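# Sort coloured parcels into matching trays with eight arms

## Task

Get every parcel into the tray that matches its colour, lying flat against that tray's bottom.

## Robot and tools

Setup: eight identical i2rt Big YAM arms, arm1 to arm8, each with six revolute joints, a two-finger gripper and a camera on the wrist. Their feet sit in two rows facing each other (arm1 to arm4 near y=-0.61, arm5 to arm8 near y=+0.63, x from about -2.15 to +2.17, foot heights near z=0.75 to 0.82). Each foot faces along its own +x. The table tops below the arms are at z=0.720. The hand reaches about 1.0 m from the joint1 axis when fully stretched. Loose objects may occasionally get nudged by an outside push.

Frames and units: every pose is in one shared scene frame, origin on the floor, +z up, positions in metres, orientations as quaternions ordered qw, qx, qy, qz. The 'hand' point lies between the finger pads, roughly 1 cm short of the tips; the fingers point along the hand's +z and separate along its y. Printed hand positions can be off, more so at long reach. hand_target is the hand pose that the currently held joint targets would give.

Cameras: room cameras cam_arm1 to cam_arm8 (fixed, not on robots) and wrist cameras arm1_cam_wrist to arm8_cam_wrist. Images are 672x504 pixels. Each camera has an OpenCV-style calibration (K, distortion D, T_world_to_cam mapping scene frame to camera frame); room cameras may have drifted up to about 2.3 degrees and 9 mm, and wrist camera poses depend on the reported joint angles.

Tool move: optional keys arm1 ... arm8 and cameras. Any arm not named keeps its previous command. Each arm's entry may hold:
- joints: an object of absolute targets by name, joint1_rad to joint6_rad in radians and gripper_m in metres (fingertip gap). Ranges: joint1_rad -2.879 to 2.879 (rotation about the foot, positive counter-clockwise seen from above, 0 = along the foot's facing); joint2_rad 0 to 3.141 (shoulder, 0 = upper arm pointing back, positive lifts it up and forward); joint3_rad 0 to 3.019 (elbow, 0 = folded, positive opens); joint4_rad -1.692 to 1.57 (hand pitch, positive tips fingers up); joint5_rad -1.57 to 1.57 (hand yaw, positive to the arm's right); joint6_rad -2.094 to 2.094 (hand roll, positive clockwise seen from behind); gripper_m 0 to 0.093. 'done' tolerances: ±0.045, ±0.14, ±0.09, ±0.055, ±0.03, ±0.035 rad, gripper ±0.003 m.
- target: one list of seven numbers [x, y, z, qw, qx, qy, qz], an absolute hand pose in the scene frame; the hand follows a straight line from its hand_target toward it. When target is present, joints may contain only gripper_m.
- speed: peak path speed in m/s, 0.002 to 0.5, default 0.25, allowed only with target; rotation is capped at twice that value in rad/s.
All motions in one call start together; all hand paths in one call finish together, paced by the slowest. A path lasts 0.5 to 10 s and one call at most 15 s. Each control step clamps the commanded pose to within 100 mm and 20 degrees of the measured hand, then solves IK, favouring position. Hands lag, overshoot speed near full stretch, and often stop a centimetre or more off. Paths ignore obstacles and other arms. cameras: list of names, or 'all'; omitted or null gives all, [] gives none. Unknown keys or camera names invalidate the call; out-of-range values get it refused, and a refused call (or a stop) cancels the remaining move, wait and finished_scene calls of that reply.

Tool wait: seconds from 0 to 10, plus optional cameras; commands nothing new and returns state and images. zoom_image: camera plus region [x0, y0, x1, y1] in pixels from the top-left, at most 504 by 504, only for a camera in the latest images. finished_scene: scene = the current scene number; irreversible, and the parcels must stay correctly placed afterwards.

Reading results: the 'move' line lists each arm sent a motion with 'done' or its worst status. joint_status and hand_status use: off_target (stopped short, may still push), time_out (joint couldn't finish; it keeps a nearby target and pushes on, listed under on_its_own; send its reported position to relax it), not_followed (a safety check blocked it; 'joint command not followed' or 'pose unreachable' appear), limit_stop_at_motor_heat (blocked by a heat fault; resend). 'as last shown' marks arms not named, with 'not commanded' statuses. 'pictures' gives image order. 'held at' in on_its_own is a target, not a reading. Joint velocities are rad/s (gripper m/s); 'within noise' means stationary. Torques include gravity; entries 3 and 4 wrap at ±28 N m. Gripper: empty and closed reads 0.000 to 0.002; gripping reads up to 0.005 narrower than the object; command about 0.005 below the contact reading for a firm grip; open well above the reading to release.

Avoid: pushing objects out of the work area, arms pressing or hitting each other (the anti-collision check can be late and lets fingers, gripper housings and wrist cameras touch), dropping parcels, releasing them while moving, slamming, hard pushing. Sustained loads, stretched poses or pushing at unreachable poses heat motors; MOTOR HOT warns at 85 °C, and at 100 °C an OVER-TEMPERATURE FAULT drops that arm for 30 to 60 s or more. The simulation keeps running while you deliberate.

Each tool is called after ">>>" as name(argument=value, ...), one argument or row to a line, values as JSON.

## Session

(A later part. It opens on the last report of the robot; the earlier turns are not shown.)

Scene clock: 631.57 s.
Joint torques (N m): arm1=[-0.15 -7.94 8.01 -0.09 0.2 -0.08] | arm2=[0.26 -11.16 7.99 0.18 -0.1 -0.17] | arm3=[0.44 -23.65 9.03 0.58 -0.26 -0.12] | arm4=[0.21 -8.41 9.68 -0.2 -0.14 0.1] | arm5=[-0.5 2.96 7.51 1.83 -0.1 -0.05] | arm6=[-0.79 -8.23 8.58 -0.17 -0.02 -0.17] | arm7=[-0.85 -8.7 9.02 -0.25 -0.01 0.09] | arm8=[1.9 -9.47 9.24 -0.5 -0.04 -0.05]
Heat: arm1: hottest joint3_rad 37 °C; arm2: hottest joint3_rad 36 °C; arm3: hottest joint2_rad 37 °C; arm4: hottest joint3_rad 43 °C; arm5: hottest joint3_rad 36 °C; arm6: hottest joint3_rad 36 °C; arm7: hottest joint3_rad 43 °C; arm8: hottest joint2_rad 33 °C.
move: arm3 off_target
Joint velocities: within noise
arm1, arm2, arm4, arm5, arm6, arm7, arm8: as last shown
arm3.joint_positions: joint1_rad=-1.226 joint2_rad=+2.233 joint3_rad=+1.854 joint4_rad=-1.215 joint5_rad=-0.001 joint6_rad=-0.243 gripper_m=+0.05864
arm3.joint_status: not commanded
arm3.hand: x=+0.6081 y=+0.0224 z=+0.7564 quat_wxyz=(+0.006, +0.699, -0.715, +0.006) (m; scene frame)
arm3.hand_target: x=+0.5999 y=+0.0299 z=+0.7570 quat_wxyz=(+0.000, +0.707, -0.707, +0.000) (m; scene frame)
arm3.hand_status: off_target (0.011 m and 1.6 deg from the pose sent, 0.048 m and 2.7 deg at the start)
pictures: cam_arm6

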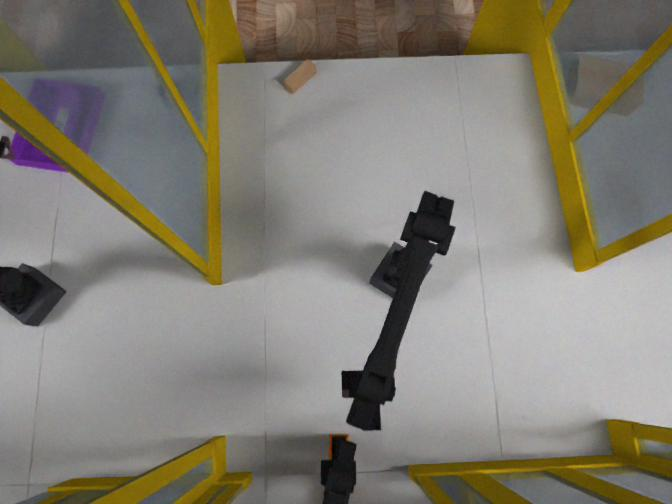

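>>> move(
  arm3={"target":[0.6,0.03,0.743,0,0.7071,-0.7071,0],"speed":0.05},
  cameras=[],
)

>>> move(
  arm3={"target":[0.6,0.03,0.731,0,0.7071,-0.7071,0],"speed":0.04},
  cameras=[],
)

>>> move(
  arm3={"joints":{"gripper_m":0.09}},
  cameras=[],
)

>>> move(
  arm3={"target":[0.6,0.02,0.93,0,0.7071,-0.7071,0],"speed":0.3},
  arm5={"joints":{"joint5_rad":0,"joint6_rad":0.38}},
  cameras=[],
)

>>> move(
  arm3={"target":[0.533,-0.245,1.05,0,0.7071,-0.7071,0],"speed":0.35},
  cameras=["cam_arm6","cam_arm3"],
)

>>> move(
  arm6={"target":[0.6,0.0,0.90,0,0.7071,0.7071,0],"speed":0.35},
  arm3={"joints":{"joint1_rad":0.0}},
  cameras=["arm6_cam_wrist"],
)

Scene clock: 645.20 s.
Joint torques (N m): arm1=[0.15 -7.53 7.87 -0.09 0.21 -0.1] | arm2=[0.26 -11.16 7.99 0.17 -0.1 -0.17] | arm3=[0.44 -23.12 8.7 0.51 -0.26 -0.13] | arm4=[0.15 -8.35 9.68 -0.2 -0.14 0.1] | arm5=[-0.62 3.19 7.57 1.83 -0.1 -0.04] | arm6=[-0.79 -8.18 8.57 -0.16 -0.02 -0.17] | arm7=[-0.73 -8.88 9.02 -0.21 0 0.07] | arm8=[1.96 -9.29 9.16 -0.54 -0.05 -0.05]
Heat: arm1: hottest joint3_rad 37 °C; arm2: hottest joint3_rad 36 °C; arm3: hottest joint2_rad 38 °C; arm4: hottest joint3_rad 43 °C; arm5: hottest joint3_rad 36 °C; arm6: hottest joint3_rad 36 °C; arm7: hottest joint3_rad 42 °C; arm8: hottest joint2_rad 33 °C.
move: arm3 off_target
Joint velocities: within noise
arm1, arm2, arm4, arm5, arm6, arm7, arm8: as last shown
arm3.joint_positions: joint1_rad=-1.226 joint2_rad=+2.240 joint3_rad=+1.845 joint4_rad=-1.188 joint5_rad=-0.001 joint6_rad=-0.243 gripper_m=+0.05864
arm3.joint_status: not commanded
arm3.hand: x=+0.6087 y=+0.0246 z=+0.7487 quat_wxyz=(+0.002, +0.699, -0.715, +0.003) (m; scene frame)
arm3.hand_target: x=+0.5999 y=+0.0298 z=+0.7431 quat_wxyz=(+0.000, +0.707, -0.707, +0.000) (m; scene frame)
arm3.hand_status: off_target (0.012 m and 1.3 deg from the pose sent, 0.017 m and 1.6 deg at the start)
pictures: none
No camera images: "cameras" was empty.

Scene clock: 646.23 s.
Joint torques (N m): arm1=[0.32 -7.88 7.92 -0.12 0.19 -0.06] | arm2=[0.26 -11.11 7.99 0.18 -0.1 -0.17] | arm3=[0.56 -23.18 8.65 0.59 -0.27 -0.13] | arm4=[0.15 -8.41 9.68 -0.21 -0.14 0.1] | arm5=[-0.26 3.08 7.5 1.76 -0.08 -0.04] | arm6=[-0.67 -8.12 8.58 -0.17 -0.02 -0.18] | arm7=[-0.91 -8.7 9.01 -0.23 -0.01 0.09] | arm8=[1.9 -9.47 9.25 -0.51 -0.03 -0.05]
Heat: arm1: hottest joint3_rad 37 °C; arm2: hottest joint3_rad 36 °C; arm3: hottest joint2_rad 37 °C; arm4: hottest joint3_rad 43 °C; arm5: hottest joint3_rad 36 °C; arm6: hottest joint3_rad 36 °C; arm7: hottest joint3_rad 42 °C; arm8: hottest joint2_rad 33 °C.
move: arm3 off_target
Joint velocities: within noise
arm1, arm2, arm4, arm5, arm6, arm7, arm8: as last shown
arm3.joint_positions: joint1_rad=-1.226 joint2_rad=+2.255 joint3_rad=+1.836 joint4_rad=-1.166 joint5_rad=-0.001 joint6_rad=-0.243 gripper_m=+0.05864
arm3.joint_status: not commanded
arm3.hand: x=+0.6087 y=+0.0244 z=+0.7362 quat_wxyz=(+0.002, +0.699, -0.715, +0.003) (m; scene frame)
arm3.hand_target: x=+0.5999 y=+0.0299 z=+0.7311 quat_wxyz=(+0.000, +0.707, -0.707, +0.000) (m; scene frame)
arm3.hand_status: off_target (0.012 m and 1.3 deg from the pose sent, 0.021 m and 1.3 deg at the start)
pictures: none
No camera images: "cameras" was empty.

Scene clock: 646.87 s.
Joint torques (N m): arm1=[0.73 -7.88 7.86 -0.13 0.19 -0.06] | arm2=[0.26 -11.11 7.99 0.17 -0.1 -0.17] | arm3=[0.56 -23.24 8.65 0.59 -0.26 -0.14] | arm4=[0.15 -8.41 9.66 -0.2 -0.14 0.1] | arm5=[-0.85 3.25 7.5 1.94 -0.12 -0.06] | arm6=[-0.73 -8.12 8.55 -0.16 -0.01 -0.18] | arm7=[-0.79 -8.7 9.02 -0.24 0 0.08] | arm8=[2.08 -9.35 9.17 -0.5 -0.04 -0.05]
Heat: arm1: hottest joint3_rad 37 °C; arm2: hottest joint3_rad 36 °C; arm3: hottest joint2_rad 37 °C; arm4: hottest joint3_rad 43 °C; arm5: hottest joint3_rad 36 °C; arm6: hottest joint3_rad 36 °C; arm7: hottest joint3_rad 42 °C; arm8: hottest joint2_rad 33 °C.
move: arm3 done
Joint velocities: within noise
arm1, arm2, arm4, arm5, arm6, arm7, arm8: as last shown
arm3.joint_positions: joint1_rad=-1.226 joint2_rad=+2.255 joint3_rad=+1.836 joint4_rad=-1.166 joint5_rad=-0.001 joint6_rad=-0.243 gripper_m=+0.08987
arm3.joint_status: all done
arm3.hand: x=+0.6087 y=+0.0244 z=+0.7362 quat_wxyz=(+0.002, +0.699, -0.715, +0.003) (m; scene frame)
arm3.hand_target: x=+0.6000 y=+0.0299 z=+0.7311 quat_wxyz=(+0.000, +0.707, -0.707, +0.000) (m; scene frame)
arm3.hand_status: not commanded
pictures: none
No camera images: "cameras" was empty.

Scene clock: 648.57 s.
Joint torques (N m): arm1=[0.26 -8 7.95 -0.17 0.19 -0.07] | arm2=[0.26 -11.11 7.99 0.18 -0.1 -0.17] | arm3=[0.15 -22.77 14.22 -0.36 -0.25 -0.17] | arm4=[0.15 -8.41 9.66 -0.2 -0.15 0.1] | arm5=[-0.21 2.84 7.43 1.81 -0.21 0.01] | arm6=[-0.79 -8.12 8.58 -0.14 -0.02 -0.18] | arm7=[-0.97 -8.82 8.99 -0.24 0.01 0.09] | arm8=[2.14 -9.64 9.22 -0.5 -0.03 -0.05]
Heat: arm1: hottest joint3_rad 37 °C; arm2: hottest joint3_rad 36 °C; arm3: hottest joint2_rad 37 °C; arm4: hottest joint3_rad 43 °C; arm5: hottest joint3_rad 36 °C; arm6: hottest joint3_rad 36 °C; arm7: hottest joint3_rad 42 °C; arm8: hottest joint2_rad 33 °C.
move: arm3 off_target; arm5 done
Joint velocities: within noise
arm1, arm2, arm4, arm6, arm7, arm8: as last shown
arm3.joint_positions: joint1_rad=-1.226 joint2_rad=+2.100 joint3_rad=+2.038 joint4_rad=-1.558 joint5_rad=-0.001 joint6_rad=-0.243 gripper_m=+0.08996
arm3.joint_status: not commanded
arm3.hand: x=+0.6028 y=+0.0054 z=+0.9100 quat_wxyz=(+0.017, +0.699, -0.715, +0.012) (m; scene frame)
arm3.hand_target: x=+0.5997 y=+0.0188 z=+0.9300 quat_wxyz=(+0.000, +0.707, -0.707, +0.000) (m; scene frame)
arm3.hand_status: off_target (0.025 m and 2.7 deg from the pose sent, 0.194 m and 1.3 deg at the start; pose on its path clipped on 13 of 51 steps)
arm5.joint_positions: joint1_rad=+0.633 joint2_rad=+0.625 joint3_rad=+1.427 joint4_rad=-1.371 joint5_rad=+0.002 joint6_rad=+0.370 gripper_m=+0.09397
arm5.joint_status: all done
arm5.hand: x=+1.9506 y=+0.5589 z=+1.3379 quat_wxyz=(+0.170, +0.879, +0.002, -0.446) (m; scene frame)
arm5.hand_target: x=+1.9535 y=+0.5579 z=+1.3505 quat_wxyz=(+0.180, +0.872, +0.001, -0.456) (m; scene frame)
arm5.hand_status: not commanded
pictures: none
No camera images: "cameras" was empty.

Scene clock: 650.30 s.
Joint torques (N m): arm1=[0.44 -7.77 7.91 -0.13 0.2 -0.06] | arm2=[0.26 -11.11 7.99 0.17 -0.1 -0.17] | arm3=[-0.5 -11.99 9.35 -0.24 -0.25 -0.22] | arm4=[0.15 -8.35 9.66 -0.2 -0.15 0.1] | arm5=[0.09 2.55 7.49 1.92 -0.19 0.01] | arm6=[-0.73 -8.12 8.59 -0.14 -0.02 -0.17] | arm7=[-0.79 -8.82 9.02 -0.23 0 0.09] | arm8=[1.79 -9.52 9.14 -0.47 -0.05 -0.05]
Heat: arm1: hottest joint3_rad 37 °C; arm2: hottest joint3_rad 36 °C; arm3: hottest joint2_rad 37 °C; arm4: hottest joint3_rad 43 °C; arm5: hottest joint3_rad 36 °C; arm6: hottest joint3_rad 36 °C; arm7: hottest joint3_rad 42 °C; arm8: hottest joint2_rad 33 °C.
move: arm3 done
Joint velocities: within noise
arm1, arm5, arm7: as last shown
arm2.joint_positions: joint1_rad=-1.393 joint2_rad=+1.336 joint3_rad=+1.301 joint4_rad=-1.518 joint5_rad=+0.002 joint6_rad=-0.471 gripper_m=+0.08993
arm2.joint_status: not commanded
arm2.hand: x=-0.6744 y=-0.2819 z=+1.0531 quat_wxyz=(-0.009, +0.703, -0.711, -0.002) (m; scene frame)
arm2.hand_target: x=-0.6760 y=-0.2840 z=+1.0500 quat_wxyz=(+0.000, +0.707, -0.707, +0.000) (m; scene frame)
arm2.hand_status: not commanded
arm3.joint_positions: joint1_rad=-1.226 joint2_rad=+1.347 joint3_rad=+1.411 joint4_rad=-1.637 joint5_rad=-0.001 joint6_rad=-0.248 gripper_m=+0.08996
arm3.joint_status: not commanded
arm3.hand: x=+0.5349 y=-0.2424 z=+1.0477 quat_wxyz=(-0.003, +0.701, -0.713, +0.000) (m; scene frame)
arm3.hand_target: x=+0.5330 y=-0.2450 z=+1.0499 quat_wxyz=(+0.000, +0.707, -0.707, +0.000) (m; scene frame)
arm3.hand_status: done (0.004 m and 1.1 deg from the pose sent, 0.295 m and 2.7 deg at the start)
arm4.joint_positions: joint1_rad=+0.299 joint2_rad=+1.343 joint3_rad=+1.417 joint4_rad=-1.633 joint5_rad=+0.014 joint6_rad=-0.306 gripper_m=+0.08992
arm4.joint_status: not commanded
arm4.hand: x=+1.8154 y=-0.2427 z=+1.0459 quat_wxyz=(-0.001, +0.702, -0.712, +0.003) (m; scene frame)
arm4.hand_target: x=+1.8137 y=-0.2458 z=+1.0419 quat_wxyz=(+0.008, +0.700, -0.714, +0.007) (m; scene frame)
arm4.hand_status: not commanded
arm5.hand: x=+1.9506 y=+0.5589 z=+1.3379 quat_wxyz=(+0.170, +0.879, +0.001, -0.446) (m; scene frame)
arm6.joint_positions: joint1_rad=-1.340 joint2_rad=+1.351 joint3_rad=+1.244 joint4_rad=-1.467 joint5_rad=+0.000 joint6_rad=-0.381 gripper_m=+0.08987
arm6.joint_status: not commanded
arm6.hand: x=+0.7048 y=+0.2724 z=+1.0456 quat_wxyz=(+0.001, -0.709, -0.705, -0.001) (m; scene frame)
arm6.hand_target: x=+0.7051 y=+0.2750 z=+1.0500 quat_wxyz=(+0.000, -0.707, -0.707, +0.000) (m; scene frame)
arm6.hand_status: not commanded
arm8.joint_positions: joint1_rad=+0.475 joint2_rad=+1.336 joint3_rad=+1.405 joint4_rad=-1.623 joint5_rad=-0.001 joint6_rad=-0.128 gripper_m=+0.08992
arm8.joint_status: not commanded
arm8.hand: x=-1.7115 y=+0.2741 z=+1.0529 quat_wxyz=(-0.006, -0.708, -0.706, +0.006) (m; scene frame)
arm8.hand_target: x=-1.7110 y=+0.2770 z=+1.0500 quat_wxyz=(+0.000, -0.707, -0.707, +0.000) (m; scene frame)
arm8.hand_status: not commanded
pictures: cam_arm3, cam_arm6

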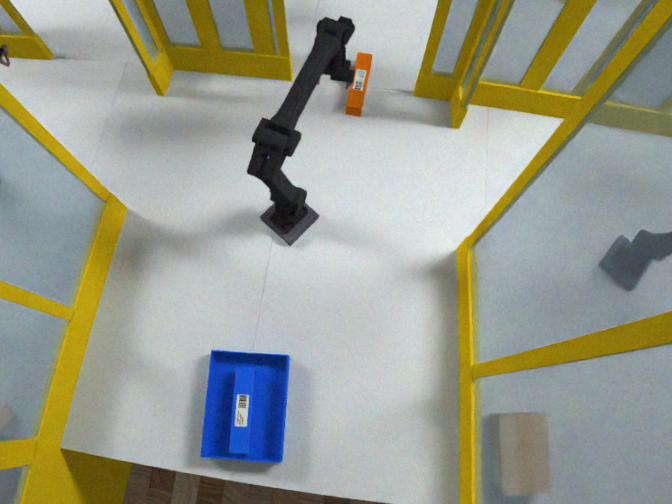

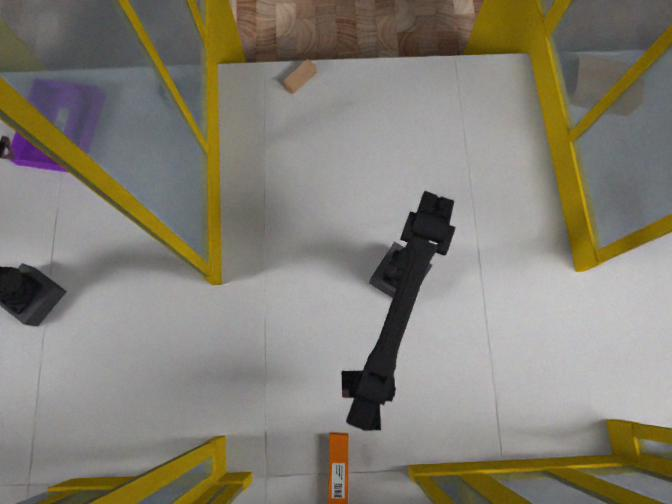

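Scene clock: 652.33 s.
Joint torques (N m): arm1=[0.5 -8.18 7.94 -0.23 0.19 -0.06] | arm2=[0.26 -11.16 7.99 0.17 -0.1 -0.17] | arm3=[0.26 -11.93 9.31 -0.23 -0.17 -0.2] | arm4=[0.15 -8.41 9.68 -0.21 -0.14 0.1] | arm5=[-0.09 3.14 7.46 1.78 -0.22 0.03] | arm6=[0.09 -16.62 12.63 -0.18 -0.03 -0.07] | arm7=[-0.62 -8.7 8.99 -0.25 0 0.08] | arm8=[1.73 -9.23 9.18 -0.59 -0.02 -0.05]
Heat: arm1: hottest joint3_rad 36 °C; arm2: hottest joint3_rad 36 °C; arm3: hottest joint2_rad 37 °C; arm4: hottest joint3_rad 43 °C; arm5: hottest joint3_rad 36 °C; arm6: hottest joint3_rad 36 °C; arm7: hottest joint3_rad 42 °C; arm8: hottest joint2_rad 33 °C.
move: arm3 done; arm6 off_target
Joint velocities: within noise
arm1, arm2, arm4, arm5, arm7, arm8: as last shown
arm3.joint_positions: joint1_rad=-0.012 joint2_rad=+1.347 joint3_rad=+1.411 joint4_rad=-1.637 joint5_rad=-0.003 joint6_rad=-0.249 gripper_m=+0.08998
arm3.joint_status: all done
arm3.hand: x=+0.1211 y=-0.3893 z=+1.0445 quat_wxyz=(-0.002, +0.983, -0.186, +0.003) (m; scene frame)
arm3.hand_target: x=+0.1209 y=-0.3948 z=+1.0467 quat_wxyz=(+0.000, +0.985, -0.173, +0.005) (m; scene frame)
arm3.hand_status: not commanded
arm6.joint_positions: joint1_rad=-1.340 joint2_rad=+2.190 joint3_rad=+1.964 joint4_rad=-1.381 joint5_rad=+0.000 joint6_rad=-0.381 gripper_m=+0.08987
arm6.joint_status: not commanded
arm6.hand: x=+0.6006 y=+0.0170 z=+0.8856 quat_wxyz=(+0.007, -0.709, -0.705, -0.016) (m; scene frame)
arm6.hand_target: x=+0.6005 y=+0.0008 z=+0.9001 quat_wxyz=(+0.000, -0.707, -0.707, +0.000) (m; scene frame)
arm6.hand_status: off_target (0.022 m and 2.1 deg from the pose sent, 0.326 m and 0.4 deg at the start)
pictures: arm6_cam_wrist
camera_calibration:
arm6_cam_wrist: T_world_to_cam=[[-0.999981, -0.000704831, -0.00612445, 0.604619], [-0.00424979, 0.798485, 0.602, -0.538352], [0.00446597, 0.602014, -0.798473, 0.81853], [0, 0, 0, 1]] pos_world=[0.598665, -0.0624753, 0.981365]

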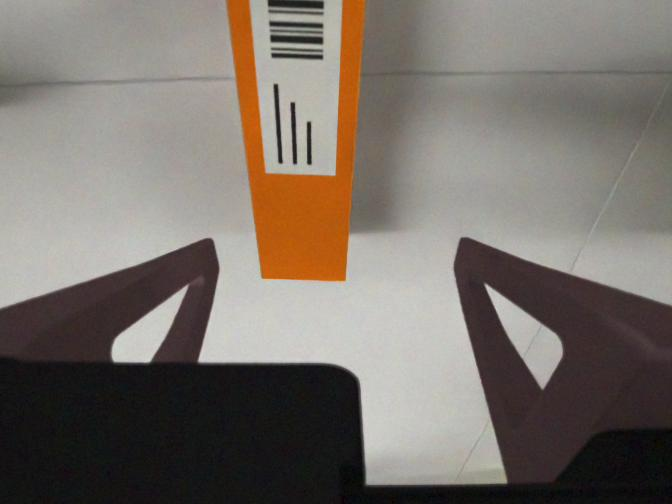

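>>> move(
  arm6={"target":[0.623,-0.005,0.80,0,0.7071,0.7071,0],"speed":0.2},
  cameras=[],
)

>>> move(
  arm6={"target":[0.623,-0.005,0.75,0,0.7071,0.7071,0],"speed":0.1},
  cameras=["arm6_cam_wrist"],
)

Scene clock: 664.60 s.
Joint torques (N m): arm1=[0.44 -7.88 7.84 -0.12 0.16 -0.09] | arm2=[0.26 -11.11 7.99 0.18 -0.1 -0.17] | arm3=[0.26 -12.1 9.31 -0.24 -0.16 -0.21] | arm4=[0.15 -8.41 9.68 -0.2 -0.14 0.1] | arm5=[-0.15 3.08 7.35 1.78 -0.23 0.01] | arm6=[-0.09 -18.2 8.62 0.54 -0.03 0] | arm7=[-0.73 -8.88 9.01 -0.24 -0.01 0.09] | arm8=[1.96 -9.58 9.16 -0.53 -0.03 -0.06]
Heat: arm1: hottest joint3_rad 36 °C; arm2: hottest joint3_rad 36 °C; arm3: hottest joint2_rad 35 °C; arm4: hottest joint3_rad 43 °C; arm5: hottest joint3_rad 37 °C; arm6: hottest joint3_rad 37 °C; arm7: hottest joint3_rad 41 °C; arm8: hottest joint2_rad 33 °C.
move: arm6 off_target
Joint velocities: within noise
arm1.joint_positions: joint1_rad=-1.529 joint2_rad=+1.327 joint3_rad=+1.378 joint4_rad=-1.599 joint5_rad=+0.004 joint6_rad=+0.310 gripper_m=+0.08990
arm1.joint_status: not commanded
arm1.hand: x=-2.2965 y=-0.9585 z=+1.0573 quat_wxyz=(-0.012, -0.905, -0.425, +0.011) (m; scene frame)
arm1.hand_target: x=-2.2998 y=-0.9530 z=+1.0501 quat_wxyz=(+0.000, -0.906, -0.423, +0.000) (m; scene frame)
arm1.hand_status: not commanded
arm2, arm3, arm4, arm5, arm8: as last shown
arm6.joint_positions: joint1_rad=-1.303 joint2_rad=+2.282 joint3_rad=+1.876 joint4_rad=-1.192 joint5_rad=+0.000 joint6_rad=-0.353 gripper_m=+0.08987
arm6.joint_status: not commanded
arm6.hand: x=+0.6220 y=+0.0044 z=+0.7933 quat_wxyz=(+0.006, -0.706, -0.708, -0.013) (m; scene frame)
arm6.hand_target: x=+0.6230 y=-0.0049 z=+0.8002 quat_wxyz=(+0.000, -0.707, -0.707, +0.000) (m; scene frame)
arm6.hand_status: off_target (0.012 m and 1.6 deg from the pose sent, 0.091 m and 2.1 deg at the start)
arm7.joint_positions: joint1_rad=+2.150 joint2_rad=+1.335 joint3_rad=+1.297 joint4_rad=-1.514 joint5_rad=+0.000 joint6_rad=+0.111 gripper_m=+0.08994
arm7.joint_status: not commanded
arm7.hand: x=-0.4000 y=+0.9992 z=+1.0542 quat_wxyz=(-0.007, +0.644, -0.765, -0.008) (m; scene frame)
arm7.hand_target: x=-0.3980 y=+0.9931 z=+1.0500 quat_wxyz=(+0.000, +0.643, -0.766, +0.000) (m; scene frame)
arm7.hand_status: not commanded
pictures: none
No camera images: "cameras" was empty.

Scene clock: 665.77 s.
Joint torques (N m): arm1=[0.56 -7.94 7.98 -0.13 0.19 -0.1] | arm2=[0.26 -11.11 7.99 0.18 -0.1 -0.17] | arm3=[0.32 -11.93 9.33 -0.24 -0.17 -0.2] | arm4=[0.15 -8.41 9.68 -0.2 -0.14 0.1] | arm5=[-0.21 2.78 7.38 1.73 -0.22 0.02] | arm6=[-0.09 -17.67 7.86 0.55 -0.02 -0.01] | arm7=[-0.67 -8.76 9.02 -0.28 -0.01 0.1] | arm8=[1.79 -9.52 9.25 -0.49 -0.04 -0.04]
Heat: arm1: hottest joint3_rad 36 °C; arm2: hottest joint3_rad 36 °C; arm3: hottest joint2_rad 35 °C; arm4: hottest joint3_rad 43 °C; arm5: hottest joint3_rad 37 °C; arm6: hottest joint3_rad 37 °C; arm7: hottest joint3_rad 41 °C; arm8: hottest joint2_rad 33 °C.
move: arm6 done
Joint velocities: within noise
arm1, arm2, arm3, arm4, arm5, arm7, arm8: as last shown
arm6.joint_positions: joint1_rad=-1.303 joint2_rad=+2.336 joint3_rad=+1.853 joint4_rad=-1.102 joint5_rad=+0.000 joint6_rad=-0.353 gripper_m=+0.08987
arm6.joint_status: not commanded
arm6.hand: x=+0.6209 y=+0.0013 z=+0.7502 quat_wxyz=(+0.003, -0.706, -0.708, -0.007) (m; scene frame)
arm6.hand_target: x=+0.6230 y=-0.0048 z=+0.7499 quat_wxyz=(+0.000, -0.707, -0.707, +0.000) (m; scene frame)
arm6.hand_status: done (0.007 m and 0.9 deg from the pose sent, 0.044 m and 1.6 deg at the start)
pictures: arm6_cam_wrist
camera_calibration:
arm6_cam_wrist: T_world_to_cam=[[-0.999945, -0.0102927, 0.00205305, 0.61785], [-0.00712977, 0.809708, 0.58679, -0.430988], [-0.00770202, 0.586743, -0.809737, 0.735827], [0, 0, 0, 1]] pos_world=[0.62041, -0.0764078, 0.847457]

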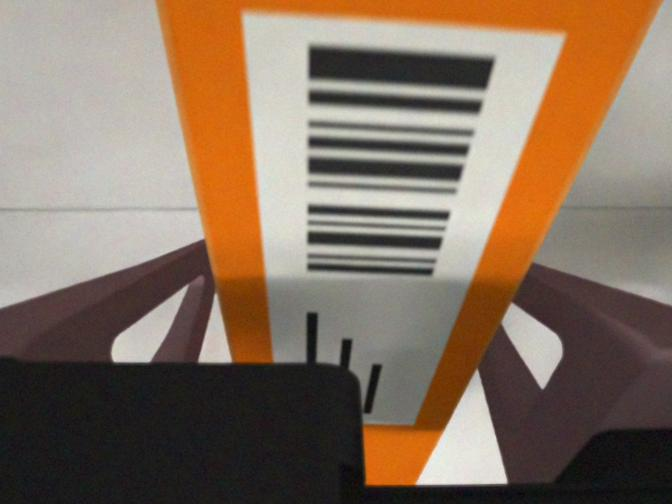

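>>> move(
  arm6={"joints":{"gripper_m":0.045}},
  cameras=[],
)

>>> move(
  arm6={"target":[0.623,0.0,0.92,0,0.7071,0.7071,0],"speed":0.25},
  cameras=[],
)

>>> move(
  arm6={"target":[0.705,0.275,1.05,0,0.7071,0.7071,0],"speed":0.35},
  cameras=["arm6_cam_wrist"],
)

>>> move(
  arm6={"joints":{"joint1_rad":0.253,"joint6_rad":-0.365}},
  cameras=[],
)

>>> move(
  arm6={"target":[1.5,0.38,0.82,0,0,1,0]},
  cameras=["cam_arm6","cam_arm5"],
)

>>> move(
  arm6={"target":[1.5,0.38,0.77,0,0,1,0],"speed":0.1},
  cameras=[],
)

>>> move(
  arm6={"target":[1.5,0.38,0.752,0,0,1,0],"speed":0.05},
  cameras=["cam_arm6"],
)

Scene clock: 677.13 s.
Joint torques (N m): arm1=[0.32 -8.06 7.84 -0.21 0.19 -0.1] | arm2=[0.26 -11.11 7.99 0.18 -0.1 -0.17] | arm3=[0.21 -12.1 9.29 -0.24 -0.16 -0.21] | arm4=[0.15 -8.41 9.68 -0.2 -0.14 0.1] | arm5=[0.32 3.31 7.51 1.84 -0.24 -0.01] | arm6=[-0.21 -17.73 7.87 0.55 -0.03 -0.01] | arm7=[-0.97 -8.64 8.98 -0.27 0 0.08] | arm8=[2.14 -9.41 9.24 -0.51 -0.04 -0.04]
Heat: arm1: hottest joint3_rad 36 °C; arm2: hottest joint3_rad 36 °C; arm3: hottest joint2_rad 34 °C; arm4: hottest joint3_rad 43 °C; arm5: hottest joint3_rad 37 °C; arm6: hottest joint3_rad 36 °C; arm7: hottest joint3_rad 41 °C; arm8: hottest joint2_rad 33 °C.
move: arm6 off_target
Joint velocities: within noise
arm1, arm2, arm3, arm4, arm5, arm7, arm8: as last shown
arm6.joint_positions: joint1_rad=-1.303 joint2_rad=+2.336 joint3_rad=+1.853 joint4_rad=-1.102 joint5_rad=+0.001 joint6_rad=-0.352 gripper_m=+0.05981
arm6.joint_status: gripper_m off_target (ended at +0.05984, target +0.04500)
arm6.hand: x=+0.6208 y=+0.0013 z=+0.7502 quat_wxyz=(+0.004, -0.706, -0.708, -0.007) (m; scene frame)
arm6.hand_target: x=+0.6230 y=-0.0048 z=+0.7499 quat_wxyz=(+0.000, -0.707, -0.707, +0.000) (m; scene frame)
arm6.hand_status: not commanded
pictures: none
No camera images: "cameras" was empty.

Scene clock: 678.70 s.
Joint torques (N m): arm1=[0.26 -8.06 8.05 -0.13 0.2 -0.08] | arm2=[0.26 -11.11 7.99 0.18 -0.1 -0.17] | arm3=[0.32 -11.99 9.33 -0.24 -0.16 -0.2] | arm4=[0.15 -8.41 9.68 -0.2 -0.15 0.1] | arm5=[-0.21 3.14 7.46 1.91 -0.2 0.04] | arm6=[-0.38 -18.14 12.66 -0.27 -0.03 -0.04] | arm7=[-0.73 -8.82 9.01 -0.25 -0.01 0.1] | arm8=[1.73 -9.52 9.22 -0.51 -0.02 -0.05]
Heat: arm1: hottest joint3_rad 36 °C; arm2: hottest joint3_rad 36 °C; arm3: hottest joint2_rad 34 °C; arm4: hottest joint3_rad 43 °C; arm5: hottest joint3_rad 37 °C; arm6: hottest joint3_rad 36 °C; arm7: hottest joint3_rad 41 °C; arm8: hottest joint2_rad 33 °C.
move: arm6 off_target
Joint velocities: within noise
arm1, arm2, arm3, arm4, arm5, arm7, arm8: as last shown
arm6.joint_positions: joint1_rad=-1.303 joint2_rad=+2.173 joint3_rad=+1.953 joint4_rad=-1.407 joint5_rad=+0.001 joint6_rad=-0.352 gripper_m=+0.05982
arm6.joint_status: not commanded
arm6.hand: x=+0.6265 y=+0.0167 z=+0.8927 quat_wxyz=(+0.012, -0.706, -0.708, -0.025) (m; scene frame)
arm6.hand_target: x=+0.6234 y=+0.0013 z=+0.9202 quat_wxyz=(+0.000, -0.707, -0.707, +0.000) (m; scene frame)
arm6.hand_status: off_target (0.032 m and 3.2 deg from the pose sent, 0.170 m and 0.8 deg at the start; pose on its path clipped on 6 of 47 steps)
pictures: none
No camera images: "cameras" was empty.

Scene clock: 680.50 s.
Joint torques (N m): arm1=[0.15 -8.18 7.91 -0.18 0.18 -0.07] | arm2=[0.26 -11.11 7.99 0.18 -0.1 -0.17] | arm3=[0.26 -11.99 9.33 -0.24 -0.17 -0.2] | arm4=[0.15 -8.41 9.68 -0.2 -0.14 0.1] | arm5=[-0.03 3.55 7.42 1.84 -0.23 -0.01] | arm6=[-1.44 -8.29 8.68 -0.14 -0.02 -0.16] | arm7=[-0.85 -8.88 9.02 -0.24 0 0.09] | arm8=[1.9 -9.35 9.22 -0.55 -0.04 -0.06]
Heat: arm1: hottest joint3_rad 36 °C; arm2: hottest joint3_rad 36 °C; arm3: hottest joint2_rad 34 °C; arm4: hottest joint3_rad 43 °C; arm5: hottest joint3_rad 37 °C; arm6: hottest joint3_rad 36 °C; arm7: hottest joint3_rad 41 °C; arm8: hottest joint2_rad 33 °C.
move: arm6 done
Joint velocities: within noise
arm1, arm2, arm3, arm4, arm5, arm7, arm8: as last shown
arm6.joint_positions: joint1_rad=-1.331 joint2_rad=+1.353 joint3_rad=+1.242 joint4_rad=-1.467 joint5_rad=+0.001 joint6_rad=-0.380 gripper_m=+0.05982
arm6.joint_status: not commanded
arm6.hand: x=+0.7082 y=+0.2713 z=+1.0442 quat_wxyz=(+0.002, -0.706, -0.708, -0.003) (m; scene frame)
arm6.hand_target: x=+0.7051 y=+0.2750 z=+1.0499 quat_wxyz=(+0.000, -0.707, -0.707, +0.000) (m; scene frame)
arm6.hand_status: done (0.008 m and 0.4 deg from the pose sent, 0.312 m and 3.2 deg at the start)
pictures: arm6_cam_wrist
camera_calibration:
arm6_cam_wrist: T_world_to_cam=[[-0.999941, -0.00950473, 0.00534041, 0.703738], [-0.00464312, 0.814468, 0.58019, -0.817688], [-0.00986414, 0.580131, -0.814463, 0.824357], [0, 0, 0, 1]] pos_world=[0.708031, 0.194434, 1.14206]

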